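# Carton onto the raised block, marker resting on it

## Task

Set the carton on the raised block so no part of it extends beyond the outer border of the blue tape outline, with the same face upward as at the beginning; at the end the marker has to lie on the carton.

## Robot and tools

Robot: two arms, left_arm and right_arm, each carrying the same five-finger right hand (so the hands are not mirrored). Bases in the scene frame: left_arm (+0.057, +0.578, +0.176) m, right_arm (-0.039, -0.418, +0.176) m, both almost unrotated. Scene frame: origin at table-top height midway between the nominal bases, +z up, +x out over the table, left_arm toward +y. Anything dropped off the table, or left off it, fails the task. Loose objects may occasionally get a brief push from outside.

Frames: each arm reports its hand point pose, velocities and Hand target in its own base frame; offsets are also along that arm's base axes, and rotations turn about the Hand target position. Fixed cameras and the table use the scene frame. The hand point sits 0.15 m out from the wrist flange, 0.05 m in front of the palm. Its +z runs along the straight fingers, +y out of the palm, +x across the palm away from the thumb. Straight fingers extend 0.06 to 0.07 m past the point and lie 0.06 m behind it along -y. A wrist bracket on the little-finger side can strike things; with fingers level the wrist may hang up to 0.13 m (palm down) or 0.25 m (palm up) below the point.

Row format (28 numbers, each within -1 to 1, always both arms): left_arm dx, dy, dz, rx, ry, rz, then left hand little, ring, middle, index, thumb_bend, thumb_turn, force_limit, speed; then the same 14 for right_arm. Pose numbers are offsets, not poses: measured from that arm's Hand target as it was when the action (or move) began, scaled so 1.0 = 0.6 m or 180 degrees; rx, ry, rz form one rotation vector. Every row of an action counts from that same start, and a repeated offset moves further. Orientation commands are clipped to within 32 degrees of the measured orientation each control step. All six pose numbers at 0 re-requests the Hand target. Hand numbers are absolute targets: +1 open/straight, -1 curled; thumb_turn -1 puts the thumb in front of the palm, +1 beside it. force_limit maps -1..+1 to about 0..10 N at the fingertip (0..15 N for the two thumb motors); speed rises from near zero at -1 to full at +0.48 and stays full above. No hand value means no change: to keep a hand as is, resend the eight numbers last executed for it; before any were sent, use hand_measured plus hand_force_limit and hand_speed. Thumb in front, the hand grips things about 0.035 to 0.065 m thick (handles down to 0.025 m). For a soft grip close at speed -0.94 or below.

execute_actions: actions = list of actions; each action is up to 15 rows, one per 1/30 s step, and a short table repeats its last row to fill 15 steps (one action = 0.5 s). cameras: list of names, ["all"], or []; images come only when asked or when actions is empty.

move: target = one 28-number row or up to 15 rows, all offsets from the same starting Hand targets. speed in m/s, 0.002 to 3.2 (default 0.25; turning limited to 2x that in rad/s), one value or one per target. blend in m for corner rounding (0 = stop at each target). stop_force in N, 4 to 120, one value for both arms, ends an arm's path when the wrist sensor feels that push against the motion; don't rely on it during rotations, omit it when pulling away from a contact. zero (only with stop_force, default true) rezeroes moving arms first. blocking=false returns after 0.5 s (not allowed with stop_force). Paths are straight, all end together, last at least 0.5 s and at most 10 s, and do not avoid obstacles. The result adds a move: line: done, off_target, moving, held or fault, plus limits=paced (pose clipped) or limits=held (steps withheld). Avoid paths close to an arm's own base.

wait: seconds 0 to 10; arms keep their last command. stop: brakes a running move. zoom_image: camera (cam_high, cam_left_wrist, cam_right_wrist) and region [x0, y0, x1, y1] pixels, at most 504 by 504, from the latest image. show_instructions: the reference page. zero_wrist_force: arm = left_arm or right_arm. finished_scene: scene 1 (optional); final and irreversible, and the goal must hold without the robot.

Results: end_effector_position (m), end_effector_quat_wxyz, velocities, Hand target (next offsets count from it; the hand often rests a little short of it), Joint positions/velocities/torques, Wrist force and Wrist torque in the end-effector axes plus the peak-force line, hand_measured, hand_stopped_by (moving, target, force, stalled, fault) and hand_load_n, ordered like the hand numbers. A dropped grip shows as hand_load_n near 0. Printed positions can be a few cm off. Images: cam_high 896x504 (fixed), wrist cameras 672x504 fisheye.

Avoid: arm contact with the other arm (clearance check may hold commands and a collision can fail the scene); hitting fixed or heavy things hard; letting the carton or marker drop far or releasing them while moving; aiming far past a firm contact, since the arms are stiff. A net force around 150 N (±25) or joint contact torque at its limit (elbow 139, wrist joints 50.2, shoulders 306 N m) halts that arm for 10 s. Motors warn with MOTOR HOT at 70 °C and brake the arm at 85 °C for 30 to 60 s; don't hold stretched poses or push toward unreachable targets for long.

Each tool is called after "Call:" by a JSON object that holds its "method" and its "body".

Reference images:

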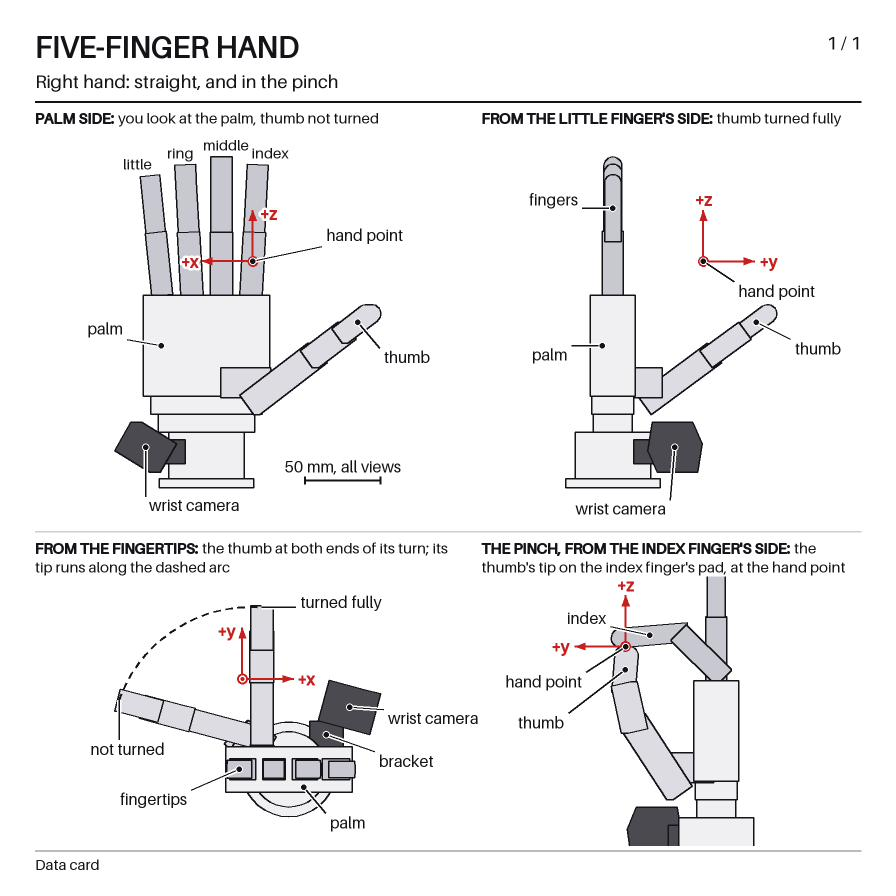

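## Session

Call:
{"method": "execute_actions", "body": {"actions": []}}

Scene clock: 0.00 s.
left_arm: end_effector_position=(+0.8601, -0.6232, +0.1584) hand_measured=(+1.000, +1.000, +1.000, +1.000, +1.000, +1.000) hand_load_n=(+0.0, +0.0, +0.0, +0.0, +0.0, +0.0) hand_stopped_by=(target, target, target, target, target, target) hand_force_limit=0.00 hand_speed=-0.80 end_effector_quat_wxyz=(+0.005, +0.399, +0.913, +0.084) | right_arm: end_effector_position=(+0.9945, +0.0778, -0.0117) hand_measured=(+1.000, +1.000, +1.000, +1.000, +1.000, +1.000) hand_load_n=(+0.5, +0.0, +0.0, +0.0, +0.0, +0.0) hand_stopped_by=(target, target, target, target, target, target) hand_force_limit=0.00 hand_speed=-0.80 end_effector_quat_wxyz=(+0.047, -0.395, +0.905, +0.149)
Joint positions: left_arm=[-0.89 -0.399 0.421 1.616 1.417 -1.643] | right_arm=[-0.233 -0.311 0.592 1.397 1.276 -2.642]
Joint velocities: within noise
Joint torques (N m): no reading
Wrist force (N): no reading
Wrist torque (N m): no reading
Wrist force, peak (N): no reading
Hand target: left_arm +0.8601, -0.6232, +0.1584; +0.005, +0.399, +0.913, +0.084 | right_arm +0.9945, +0.0778, -0.0117; +0.047, -0.395, +0.905, +0.149

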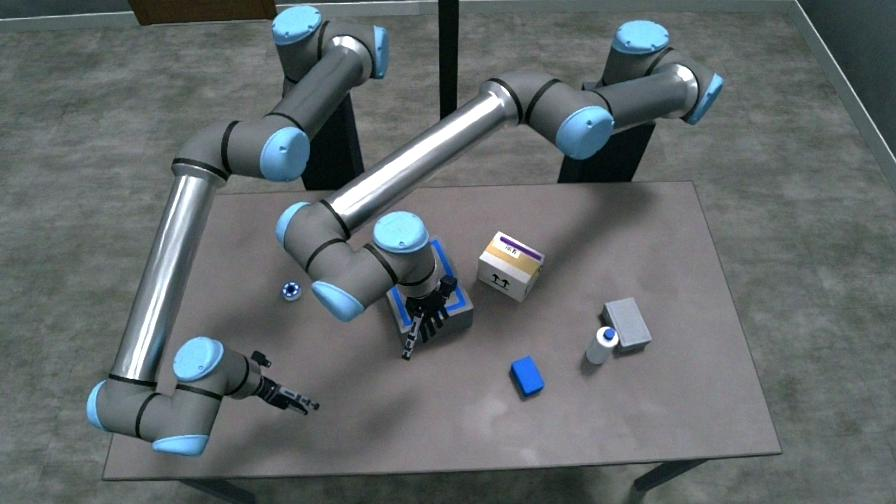

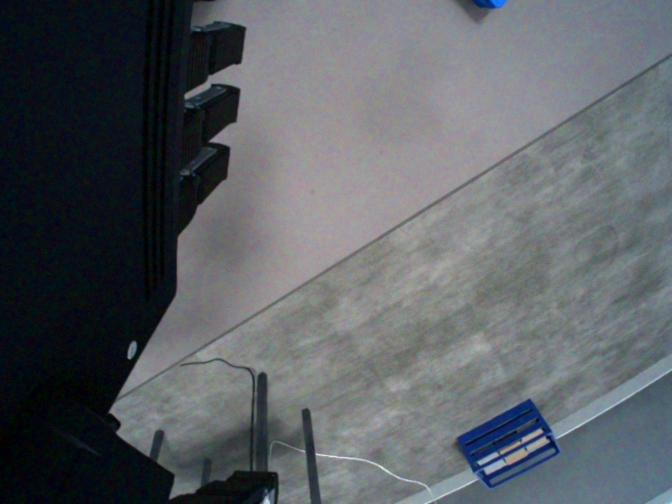

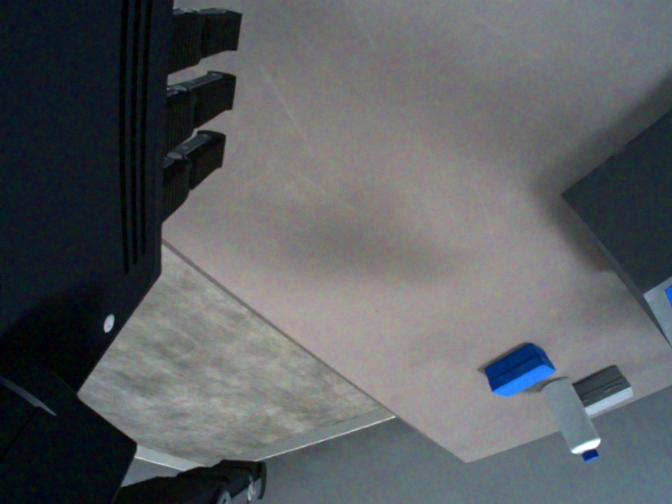

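Call:
{"method": "zoom_image", "body": {"camera": "cam_high", "region": [360, 200, 560, 360]}}

Call:
{"method": "zoom_image", "body": {"camera": "cam_high", "region": [480, 270, 680, 420]}}

Call:
{"method": "zoom_image", "body": {"camera": "cam_high", "region": [240, 250, 340, 330]}}

Scaled by 2.520 from the camera's 896x504 image, which has a finer 1280x720 frame.

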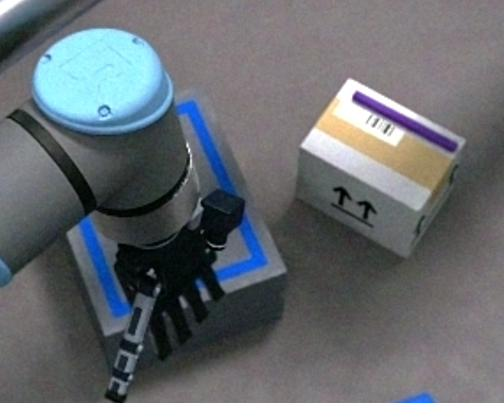

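Scaled by 2.520 from the camera's 896x504 image, which has a finer 1280x720 frame.

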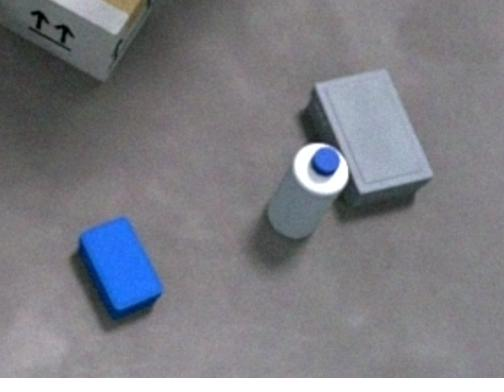

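Scaled by 5.040 from the camera's 896x504 image, which has a finer 1280x720 frame.

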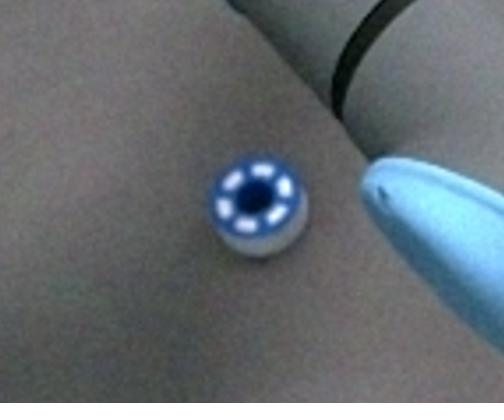

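Call:
{"method": "move", "body": {"target": [-0.5025,0.657,0.1427,-0.0207,0.055,-0.4698,1,1,1,1,1,1,0,-0.8,-0.3425,0.07,0.31,-0.1042,0.2413,-0.418,1,1,1,1,1,1,0,-0.8], "speed": 0.35, "cameras": ["all"]}}

Scene clock: 427.33 s.
left_arm: end_effector_position=(+0.5586, -0.2290, +0.2440) hand_measured=(+1.000, +1.000, +1.000, +1.000, +1.000, +1.000) hand_load_n=(+0.0, +0.0, +0.0, +0.0, +0.0, +0.0) hand_stopped_by=(target, target, target, target, target, target) hand_force_limit=0.00 hand_speed=-0.80 end_effector_quat_wxyz=(+0.000, +0.913, +0.407, -0.001) | right_arm: end_effector_position=(+0.7890, +0.1198, +0.1743) hand_measured=(+1.000, +1.000, +1.000, +1.000, +1.000, +1.000) hand_load_n=(+0.0, +0.0, +0.0, +0.0, +0.0, +0.0) hand_stopped_by=(target, target, target, target, target, target) hand_force_limit=0.00 hand_speed=-0.80 end_effector_quat_wxyz=(-0.247, +0.299, +0.918, +0.080)
Joint positions: left_arm=[-0.617 -1.331 1.813 1.089 1.572 0.115] | right_arm=[-0.199 -0.816 1.291 1.58 1.361 -1.193]
Joint torques (N m): left_arm=[10.17 -74.97 -25.41 6.31 3.71 2.54] | right_arm=[20.45 -104.67 -25.37 6.31 -3.3 1.93]
Wrist force (N): left_arm=[0.0 -0.1 0.1] | right_arm=[-0.9 0.3 -0.1]
Wrist torque (N m): left_arm=[-0.08 0.06 -0.19] | right_arm=[0.07 0.20 -0.37]
Wrist force, peak (N): left_arm=[1.0 -1.6 -0.1] | right_arm=[-0.9 0.5 0.4]
Hand target: left_arm +0.5586, -0.2290, +0.2440; +0.000, +0.913, +0.407, -0.001 | right_arm +0.7890, +0.1198, +0.1743; -0.247, +0.299, +0.918, +0.080
Off the commanded pose: left_arm 0.000 m, 0 deg | right_arm 0.000 m, 0 deg.
move: done
camera_calibration:
cam_left_wrist: T_world_to_cam=[[0.886021, -0.463643, -0.00151591, -0.592232], [-0.396738, -0.75985, 0.515002, -0.0742681], [-0.239929, -0.455701, -0.857187, 0.357262], [0, 0, 0, 1]] pos_world=[0.580983, -0.168212, 0.343591]
cam_right_wrist: T_world_to_cam=[[0.380825, 0.920372, 0.0888128, -0.419447], [0.92256, -0.384659, 0.0303551, -0.691654], [0.0621006, 0.0703751, -0.995586, 0.230243], [0, 0, 0, 1]] pos_world=[0.783529, 0.103793, 0.287474]

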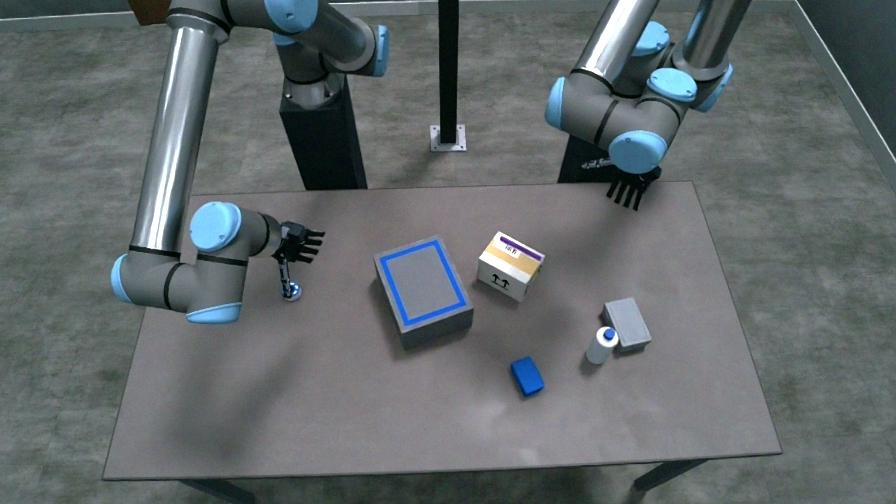

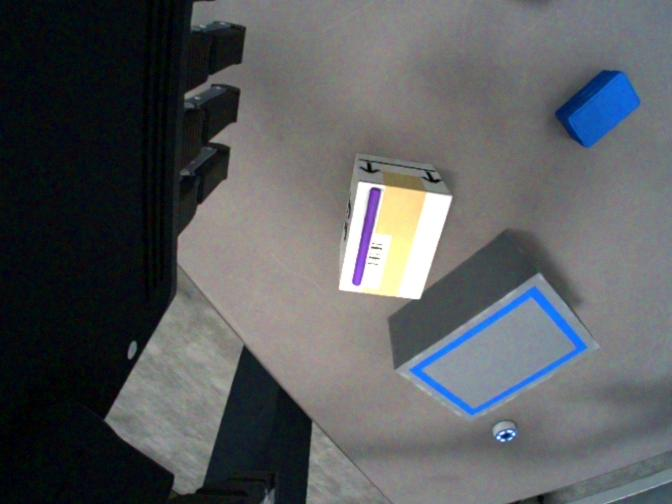

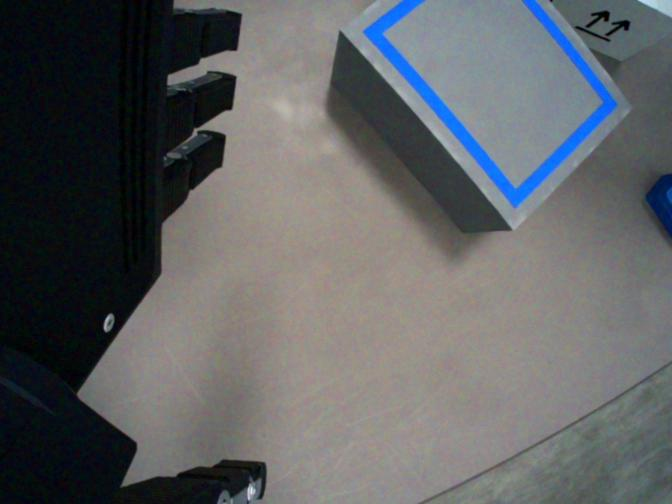

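Call:
{"method": "zoom_image", "body": {"camera": "cam_high", "region": [460, 210, 560, 320]}}

Call:
{"method": "zoom_image", "body": {"camera": "cam_high", "region": [360, 220, 500, 370]}}

Call:
{"method": "zoom_image", "body": {"camera": "cam_left_wrist", "region": [320, 130, 620, 430]}}

Scaled by 4.582 from the camera's 896x504 image, which has a finer 1280x720 frame.

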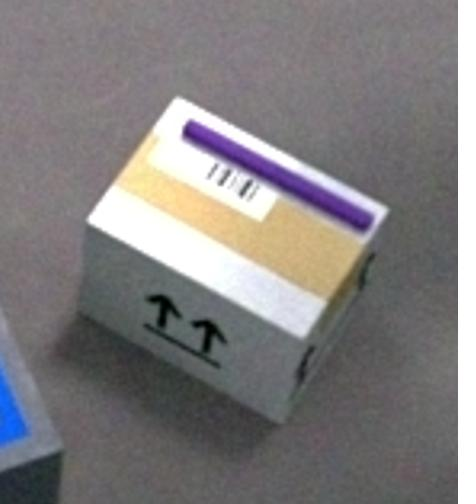

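Scaled by 3.360 from the camera's 896x504 image, which has a finer 1280x720 frame.

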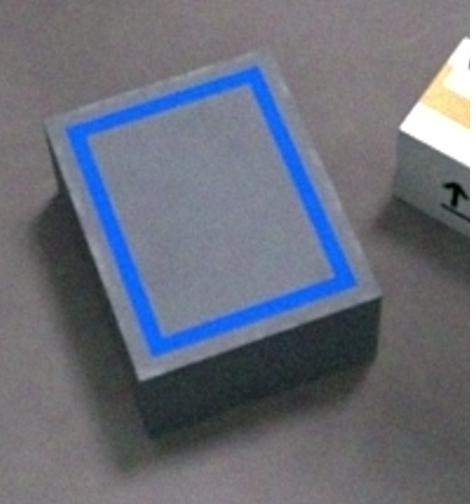

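Scaled by 1.680 from the camera's 672x504 image, which has a finer 960x720 frame.

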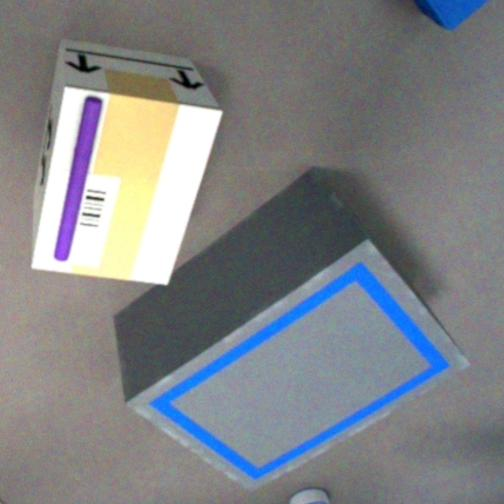

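Call:
{"method": "zoom_image", "body": {"camera": "cam_high", "region": [260, 200, 350, 320]}}

Scaled by 4.200 from the camera's 896x504 image, which has a finer 1280x720 frame.

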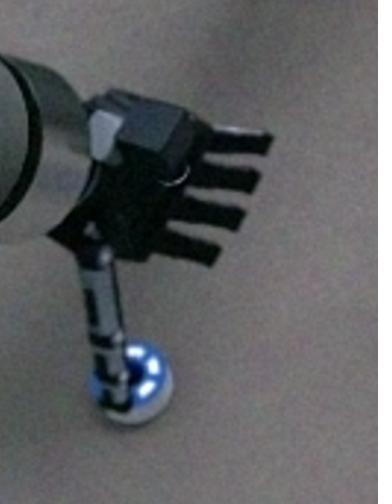

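Call:
{"method": "move", "body": {"target": [[0,0,0,0.0262,-0.2721,-0.4457,1,1,1,1,1,1,0,-0.8,-0.2,0.5,0,0,0,0,1,1,1,1,1,1,0,-0.8],[-0.0348,-0.1315,-0.3083,0.0262,-0.2721,-0.4457,1,1,1,1,1,1,0,-0.8,-0.251,0.6337,-0.1805,0,0,0,1,1,1,1,1,1,0,-0.8]], "speed": 0.35, "blend": [0.02,0], "cameras": ["all"]}}

Scene clock: 536.27 s.
left_arm: end_effector_position=(+0.5377, -0.3078, +0.0592) hand_measured=(+1.000, +1.000, +1.000, +1.000, +1.000, +1.000) hand_load_n=(+0.0, +0.0, +0.0, +0.0, +0.0, +0.0) hand_stopped_by=(target, target, target, target, target, target) hand_force_limit=0.00 hand_speed=-0.80 end_effector_quat_wxyz=(+0.121, +0.877, -0.293, +0.362) | right_arm: end_effector_position=(+0.6384, +0.5000, +0.0661) hand_measured=(+1.000, +1.000, +1.000, +1.000, +1.000, +1.000) hand_load_n=(+0.0, +0.0, +0.0, +0.0, +0.0, +0.0) hand_stopped_by=(target, target, target, target, target, target) hand_force_limit=0.00 hand_speed=-0.80 end_effector_quat_wxyz=(-0.247, +0.299, +0.918, +0.080)
Joint positions: left_arm=[-0.728 -1.347 2.181 -0.046 1.512 1.512] | right_arm=[0.291 -0.794 1.442 1.261 1.161 -0.721]
Joint torques (N m): left_arm=[-13.09 -35.9 -18.42 0.15 -3.64 -2.62] | right_arm=[23 -78.18 -36.85 1.37 -3.71 1.38]
Wrist force (N): left_arm=[0.1 0.8 0.2] | right_arm=[-0.8 0.1 0.1]
Wrist torque (N m): left_arm=[0.12 0.04 0.08] | right_arm=[0.03 0.17 -0.39]
Wrist force, peak (N): left_arm=[-1.1 1.0 2.0] | right_arm=[-0.7 0.5 1.5]
Hand target: left_arm +0.5377, -0.3079, +0.0590; +0.121, +0.877, -0.293, +0.362 | right_arm +0.6384, +0.5000, +0.0660; -0.247, +0.299, +0.918, +0.080
Off the commanded pose: left_arm 0.000 m, 0 deg | right_arm 0.000 m, 0 deg.
move: done
camera_calibration:
cam_left_wrist: T_world_to_cam=[[-0.441703, -0.880024, 0.174519, -0.0351746], [-0.888266, 0.401645, -0.222856, 0.618277], [0.126024, -0.253456, -0.959103, 0.0294262], [0, 0, 0, 1]] pos_world=[0.529949, -0.271824, 0.172148]
cam_right_wrist: T_world_to_cam=[[0.380953, 0.920331, 0.0886871, -0.702449], [0.922513, -0.384775, 0.0302894, -0.403087], [0.0620009, 0.0702762, -0.995599, 0.10523], [0, 0, 0, 1]] pos_world=[0.632929, 0.483993, 0.179275]

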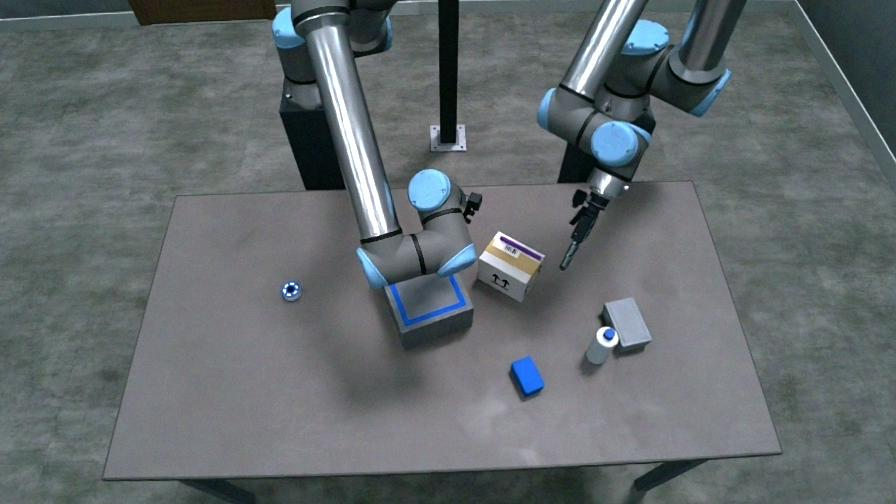

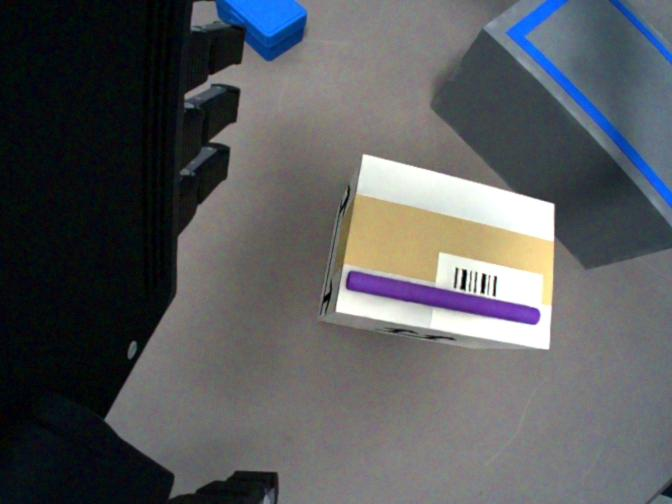

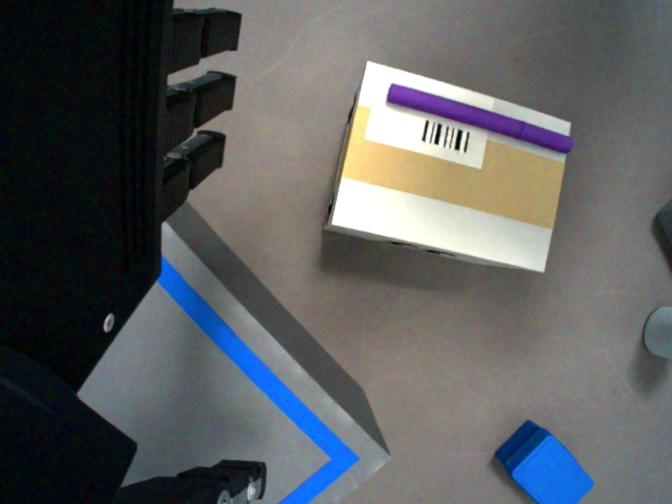

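Call:
{"method": "zoom_image", "body": {"camera": "cam_left_wrist", "region": [300, 130, 580, 370]}}

Call:
{"method": "zoom_image", "body": {"camera": "cam_right_wrist", "region": [310, 40, 590, 290]}}

Scaled by 1.800 from the camera's 672x504 image, which has a finer 960x720 frame.

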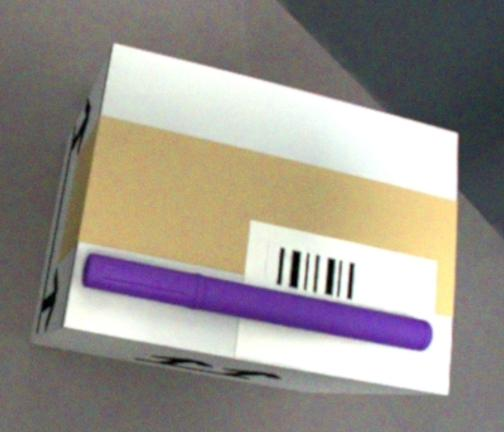

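Scaled by 1.800 from the camera's 672x504 image, which has a finer 960x720 frame.

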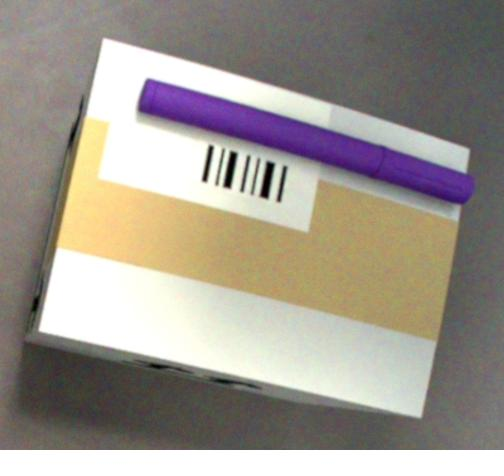

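Call:
{"method": "move", "body": {"target": [-0.0277,-0.0092,-0.2607,0,0,0.0033,1,1,1,1,1,1,0,-0.8,-0.0017,0.0048,-0.2552,0,0,0.0044,1,1,1,1,1,1,0,-0.8], "speed": 0.1, "stop_force": 15, "cameras": ["all"]}}

Scene clock: 613.73 s.
left_arm: end_effector_position=(+0.5230, -0.3128, -0.0797) hand_measured=(+1.000, +1.000, +1.000, +1.000, +1.000, +1.000) hand_load_n=(+0.0, +0.0, +0.0, +0.0, +0.0, +0.0) hand_stopped_by=(target, target, target, target, target, target) hand_force_limit=0.00 hand_speed=-0.80 end_effector_quat_wxyz=(+0.120, +0.878, -0.289, +0.363) | right_arm: end_effector_position=(+0.6369, +0.5020, -0.0393) hand_measured=(+1.000, +1.000, +1.000, +1.000, +1.000, +1.000) hand_load_n=(+0.0, +0.0, +0.0, +0.0, +0.0, -0.5) hand_stopped_by=(target, target, target, target, target, target) hand_force_limit=0.00 hand_speed=-0.80 end_effector_quat_wxyz=(-0.248, +0.295, +0.919, +0.078)
Joint positions: left_arm=[-0.763 -1.125 2.259 -0.344 1.481 1.48] | right_arm=[0.294 -0.679 1.45 1.143 1.163 -0.728]
Joint torques (N m): left_arm=[-12 -43.01 -7.29 -0.36 -4.04 -2.76] | right_arm=[1.32 -90.23 -25.49 3.32 -0.89 -0.45]
Wrist force (N): left_arm=[-0.3 0.1 0.4] | right_arm=[-0.4 0.9 -0.5]
Wrist torque (N m): left_arm=[-0.06 0.03 0.03] | right_arm=[0.11 0.01 -0.13]
Wrist force, peak (N): left_arm=[-0.4 1.0 0.4] | right_arm=[81.3 -26.7 -90.4]
Hand target: left_arm +0.5230, -0.3128, -0.0797; +0.120, +0.878, -0.289, +0.363 (not the last commanded pose) | right_arm +0.6369, +0.5020, -0.0393; -0.248, +0.295, +0.919, +0.078 (not the last commanded pose)
Off the commanded pose: left_arm 0.018 m, 0 deg | right_arm 0.048 m, 0 deg.
FORCE FAULT: contact force on the right arm reached its limit, and that arm stopped. The contact can be on any part of that arm, not only on its tool. That arm's remaining commands of this call were not run. That arm is still stopped at the end of this call. That arm stays stopped for about 9 more seconds. Until then a move that you send moves the other arm only, and its call returns only when the move has ended. Once the stop has ended, the next robot result says so. If the stop ends while you think or write, that arm runs what you send next, counted from a new Hand target: where the arm stands when the stop ends. While its stop runs, that arm, its gripper or tool too, takes no new command. Until it ends, the stop uses up actions while you think or wait. An arm that is not stopped still takes commands.
move: fault (right_arm; stop_force had ended the path), off_target (left_arm; braked at the fault stop of right_arm)
camera_calibration:
cam_left_wrist: T_world_to_cam=[[-0.433569, -0.884058, 0.174528, -0.0273456], [-0.891929, 0.393429, -0.222882, 0.575609], [0.128376, -0.252301, -0.959095, -0.104074], [0, 0, 0, 1]] pos_world=[0.514907, -0.276894, 0.0332484]
cam_right_wrist: T_world_to_cam=[[0.372154, 0.924095, 0.0868905, -0.690679], [0.926355, -0.375649, 0.0274838, -0.404807], [0.058038, 0.0702632, -0.995839, 0.00274917], [0, 0, 0, 1]] pos_world=[0.631874, 0.485994, 0.0738768]

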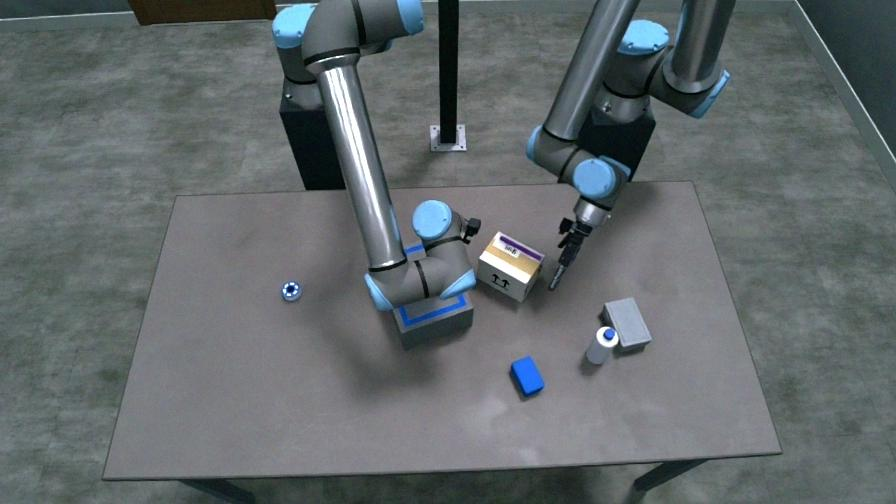

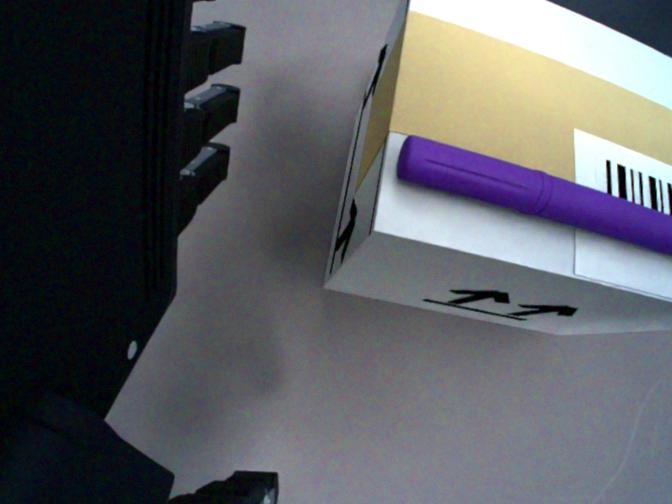

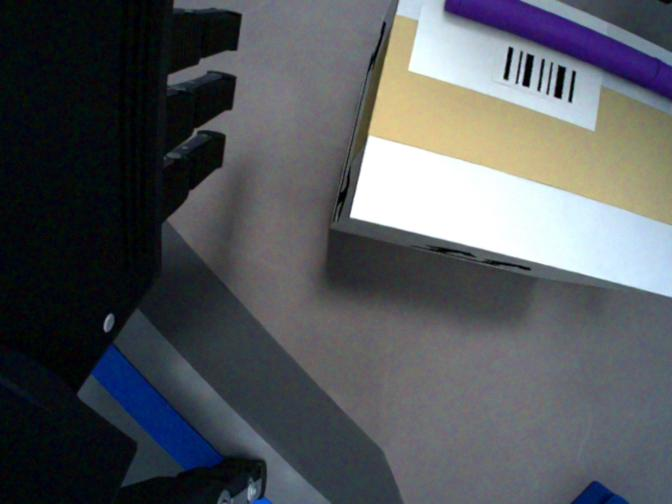

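Call:
{"method": "wait", "body": {"seconds": 0.5}}

Scene clock: 643.50 s.
left_arm: end_effector_position=(+0.5230, -0.3128, -0.0797) hand_measured=(+1.000, +1.000, +1.000, +1.000, +1.000, +1.000) hand_load_n=(+0.0, +0.0, +0.0, +0.0, +0.0, +0.0) hand_stopped_by=(target, target, target, target, target, target) hand_force_limit=0.00 hand_speed=-0.80 end_effector_quat_wxyz=(+0.120, +0.878, -0.289, +0.363) | right_arm: end_effector_position=(+0.6369, +0.5020, -0.0393) hand_measured=(+1.000, +1.000, +1.000, +1.000, +1.000, +1.000) hand_load_n=(+0.0, +0.0, +0.0, +0.0, +0.5, -0.5) hand_stopped_by=(target, target, target, target, target, target) hand_force_limit=0.00 hand_speed=-0.80 end_effector_quat_wxyz=(-0.248, +0.295, +0.919, +0.078)
Joint positions: left_arm=[-0.763 -1.125 2.259 -0.344 1.481 1.48] | right_arm=[0.294 -0.679 1.45 1.143 1.163 -0.728]
Joint torques (N m): left_arm=[-12 -46.05 -8.13 -0.1 -3.59 -2.26] | right_arm=[0.68 -93.13 -25.64 4.02 -0.96 -0.48]
Wrist force (N): left_arm=[0.0 0.3 0.3] | right_arm=[-0.3 0.4 -1.3]
Wrist torque (N m): left_arm=[-0.02 -0.01 0.06] | right_arm=[0.09 0.08 -0.16]
Wrist force, peak (N): left_arm=[-0.3 0.5 -0.6] | right_arm=[-0.8 1.3 -0.6]
Hand target: left_arm +0.5230, -0.3128, -0.0797; +0.120, +0.878, -0.289, +0.363 (not the last commanded pose) | right_arm +0.6369, +0.5020, -0.0393; -0.248, +0.295, +0.919, +0.078 (not the last commanded pose)
Off the commanded pose: left_arm 0.018 m, 0 deg | right_arm 0.048 m, 0 deg.
FORCE FAULT, CONTINUED: the right arm's stop, for the force fault that an earlier result reported, is over. The rest of the stop counts as 17 of the actions that you can send in this scene. During its stop the right arm's controller moved it back a little. That arm's target is now where it stood when the stop ended, not its last command. That arm accepts commands again.
wait: 0.50 s; at rest from the start

Call:
{"method": "move", "body": {"target": [[0,0,0,0,0,0,1,1,1,1,1,1,0,-0.8,0,0,0.08,0,0,0,1,1,1,1,1,1,0,-0.8],[0,0,0,0,0,0,1,1,1,1,-0.5,1,0,-0.3,0,0,0.08,0,0,0,1,1,1,1,-0.5,1,0,-0.3]], "speed": 0.1, "cameras": ["all"]}}

Scene clock: 650.80 s.
left_arm: end_effector_position=(+0.5230, -0.3128, -0.0797) hand_measured=(+1.000, +1.000, +1.000, +1.000, -0.500, +1.000) hand_load_n=(+0.0, +0.0, +0.0, +0.0, +0.0, +0.0) hand_stopped_by=(target, target, target, target, target, target) hand_force_limit=0.00 hand_speed=-0.30 end_effector_quat_wxyz=(+0.120, +0.878, -0.289, +0.363) | right_arm: end_effector_position=(+0.6369, +0.5020, +0.0087) hand_measured=(+1.000, +1.000, +1.000, +1.000, -0.500, +1.000) hand_load_n=(+0.0, +0.0, +0.0, +0.0, +0.0, +0.0) hand_stopped_by=(target, target, target, target, target, target) hand_force_limit=0.00 hand_speed=-0.30 end_effector_quat_wxyz=(-0.248, +0.295, +0.919, +0.078)
Joint positions: left_arm=[-0.763 -1.125 2.259 -0.344 1.481 1.48] | right_arm=[0.294 -0.732 1.449 1.198 1.163 -0.728]
Joint torques (N m): left_arm=[-12.16 -44.08 -7.93 -0.18 -3.58 -2.02] | right_arm=[14.9 -103.17 -34.89 6.19 1.51 -1.93]
Wrist force (N): left_arm=[0.1 0.5 0.1] | right_arm=[0.0 0.3 0.3]
Wrist torque (N m): left_arm=[0.02 -0.03 0.07] | right_arm=[0.03 0.05 -0.12]
Wrist force, peak (N): left_arm=[-0.5 0.9 0.0] | right_arm=[0.0 0.4 -1.6]
Hand target: left_arm +0.5230, -0.3128, -0.0797; +0.120, +0.878, -0.289, +0.363 | right_arm +0.6369, +0.5020, +0.0087; -0.248, +0.295, +0.919, +0.078
Off the commanded pose: left_arm 0.000 m, 0 deg | right_arm 0.000 m, 0 deg.
move: done
camera_calibration:
cam_left_wrist: T_world_to_cam=[[-0.433569, -0.884058, 0.174528, -0.0273456], [-0.891929, 0.393429, -0.222882, 0.575609], [0.128376, -0.252301, -0.959095, -0.104074], [0, 0, 0, 1]] pos_world=[0.514907, -0.276894, 0.0332484]
cam_right_wrist: T_world_to_cam=[[0.372154, 0.924095, 0.0868905, -0.694849], [0.926355, -0.375649, 0.0274838, -0.406126], [0.058038, 0.0702632, -0.995839, 0.0505494], [0, 0, 0, 1]] pos_world=[0.631874, 0.485994, 0.121877]

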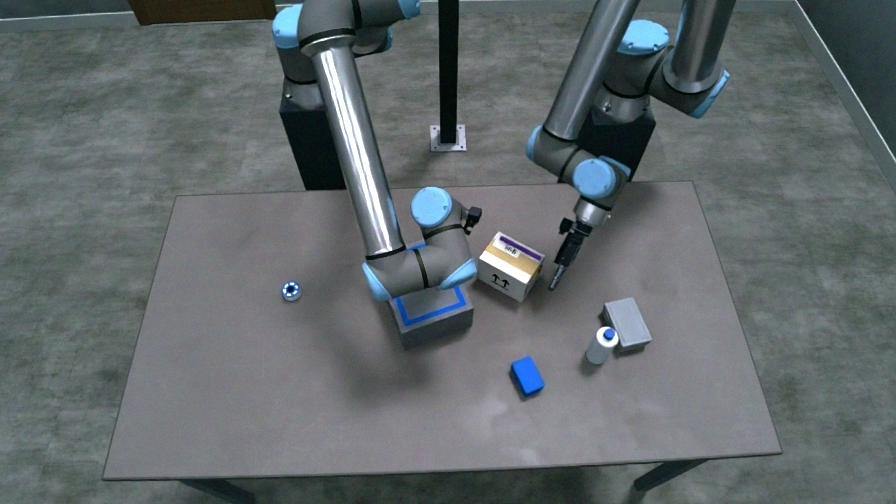

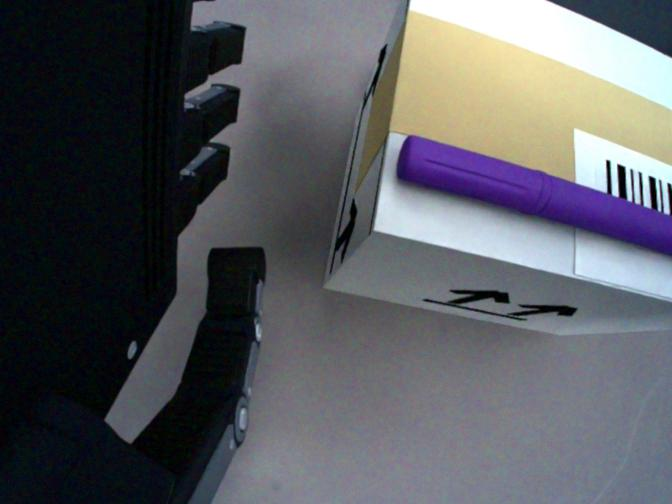

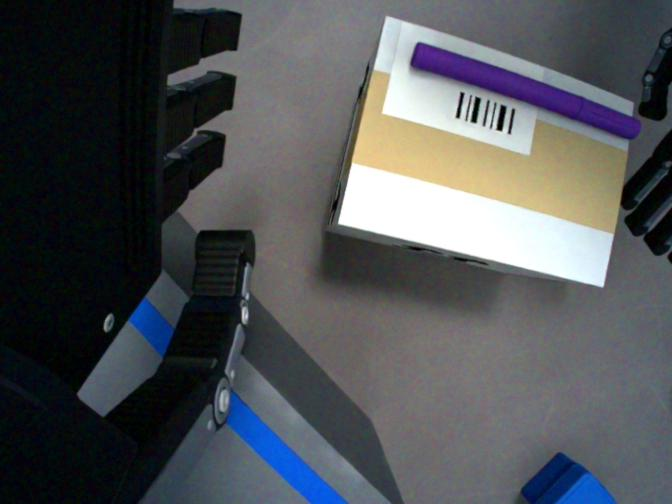

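Call:
{"method": "zoom_image", "body": {"camera": "cam_right_wrist", "region": [310, 0, 660, 300]}}

Call:
{"method": "zoom_image", "body": {"camera": "cam_left_wrist", "region": [300, 0, 672, 350]}}

Scaled by 1.440 from the camera's 672x504 image, which has a finer 960x720 frame.

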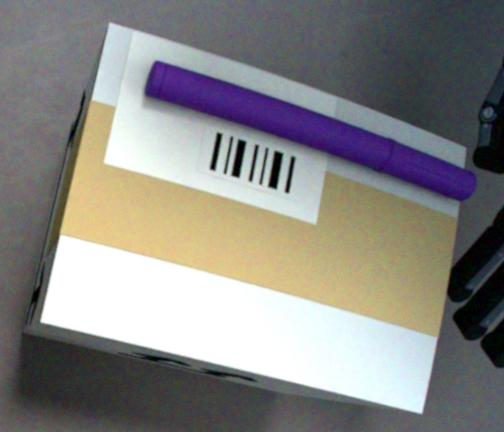

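Scaled by 1.355 from the camera's 672x504 image, which has a finer 960x720 frame.

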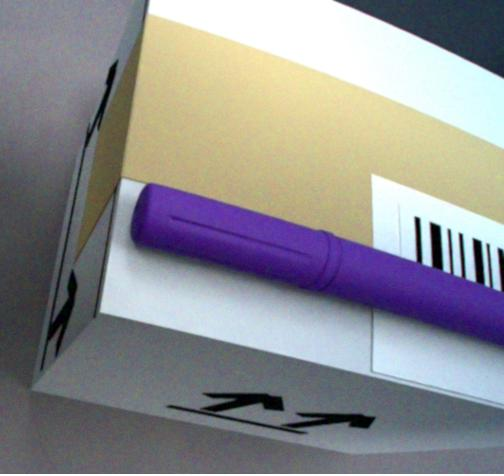

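Call:
{"method": "move", "body": {"target": [[-0.0377,-0.048,-0.0295,0,0,0,1,1,1,1,-0.5,1,0,-0.3,0.0345,0.0492,0.0167,0,0,0.0045,1,1,1,1,-0.5,1,0,-0.3],[-0.0377,-0.048,-0.0295,0,0,0,1,1,1,1,-0.5,1,0,-0.3,0.0345,0.0492,-0.1595,0,0,0.0045,1,1,1,1,-0.5,1,0,-0.3]], "speed": 0.05, "stop_force": 8, "cameras": ["all"]}}

Scene clock: 720.73 s.
left_arm: end_effector_position=(+0.5004, -0.3416, -0.0974) hand_measured=(+1.000, +1.000, +1.000, +1.000, -0.500, +1.000) hand_load_n=(+0.0, +0.0, +0.0, +0.0, +0.0, +0.0) hand_stopped_by=(target, target, target, target, target, target) hand_force_limit=0.00 hand_speed=-0.30 end_effector_quat_wxyz=(+0.120, +0.878, -0.289, +0.363) | right_arm: end_effector_position=(+0.6576, +0.5315, -0.0870) hand_measured=(+1.000, +1.000, +1.000, +1.000, -0.500, +1.000) hand_load_n=(+0.0, +0.0, +0.0, +0.0, +0.0, +0.0) hand_stopped_by=(target, target, target, target, target, target) hand_force_limit=0.00 hand_speed=-0.30 end_effector_quat_wxyz=(-0.249, +0.288, +0.922, +0.076)
Joint positions: left_arm=[-0.851 -1.097 2.278 -0.383 1.42 1.417] | right_arm=[0.322 -0.582 1.352 1.139 1.159 -0.714]
Joint torques (N m): left_arm=[-12.02 -42.2 -5.84 -0.44 -3.93 -2.58] | right_arm=[20.17 -88.14 -33.99 1.73 -3.9 1.69]
Wrist force (N): left_arm=[0.0 0.1 0.2] | right_arm=[-0.7 -0.2 0.5]
Wrist torque (N m): left_arm=[-0.03 -0.02 0.04] | right_arm=[0.00 0.14 -0.39]
Wrist force, peak (N): left_arm=[-0.3 0.7 0.7] | right_arm=[-1.2 0.2 0.7]
Hand target: left_arm +0.5004, -0.3416, -0.0974; +0.120, +0.878, -0.289, +0.363 | right_arm +0.6576, +0.5315, -0.0870; -0.249, +0.288, +0.922, +0.076
Off the commanded pose: left_arm 0.000 m, 0 deg | right_arm 0.000 m, 0 deg.
move: done
camera_calibration:
cam_left_wrist: T_world_to_cam=[[-0.433569, -0.884058, 0.174528, -0.0595593], [-0.891929, 0.393429, -0.222882, 0.562748], [0.128376, -0.252301, -0.959095, -0.125402], [0, 0, 0, 1]] pos_world=[0.492207, -0.305694, 0.0155484]
cam_right_wrist: T_world_to_cam=[[0.359056, 0.929266, 0.0868526, -0.715616], [0.931574, -0.362514, 0.0274549, -0.422041], [0.0569982, 0.0710518, -0.995843, -0.0477619], [0, 0, 0, 1]] pos_world=[0.652831, 0.515396, 0.0261769]

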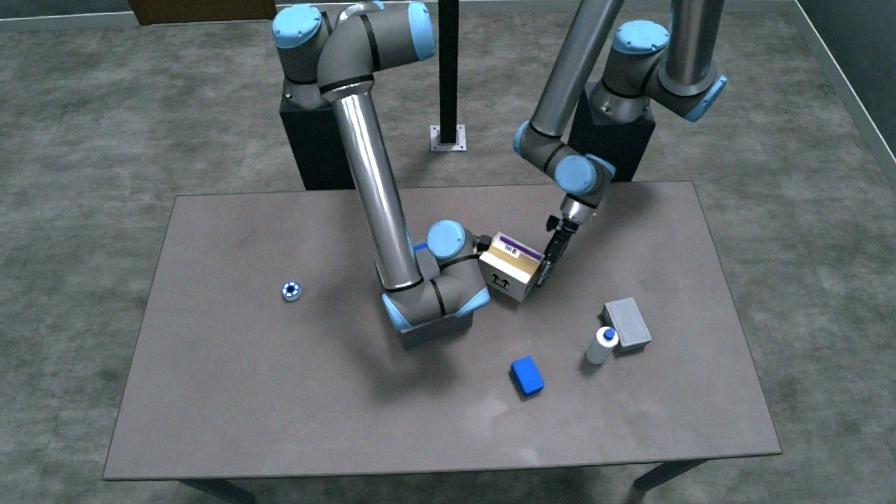

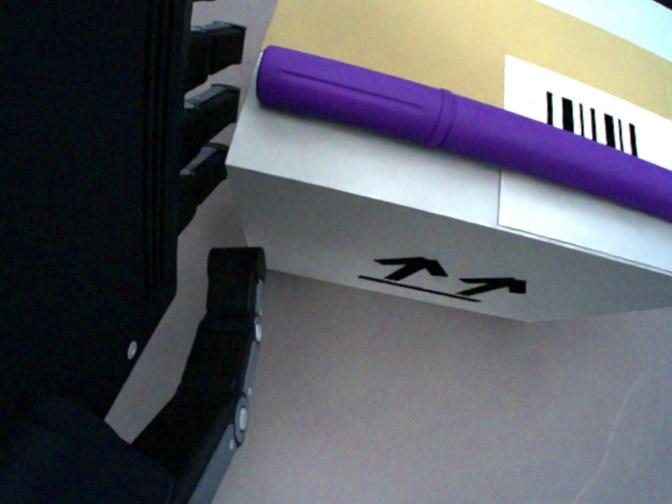

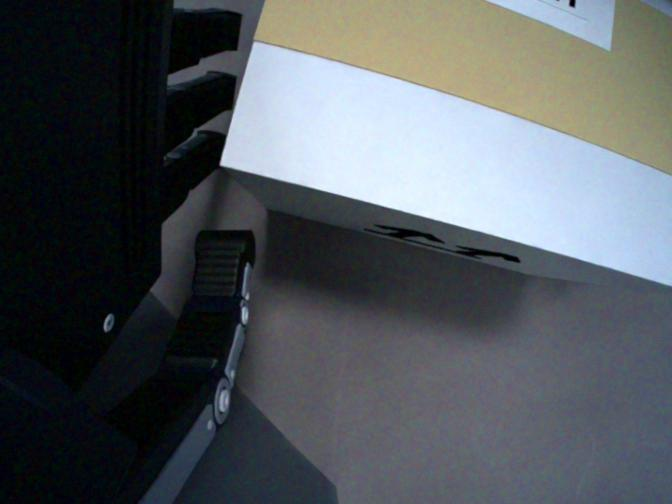

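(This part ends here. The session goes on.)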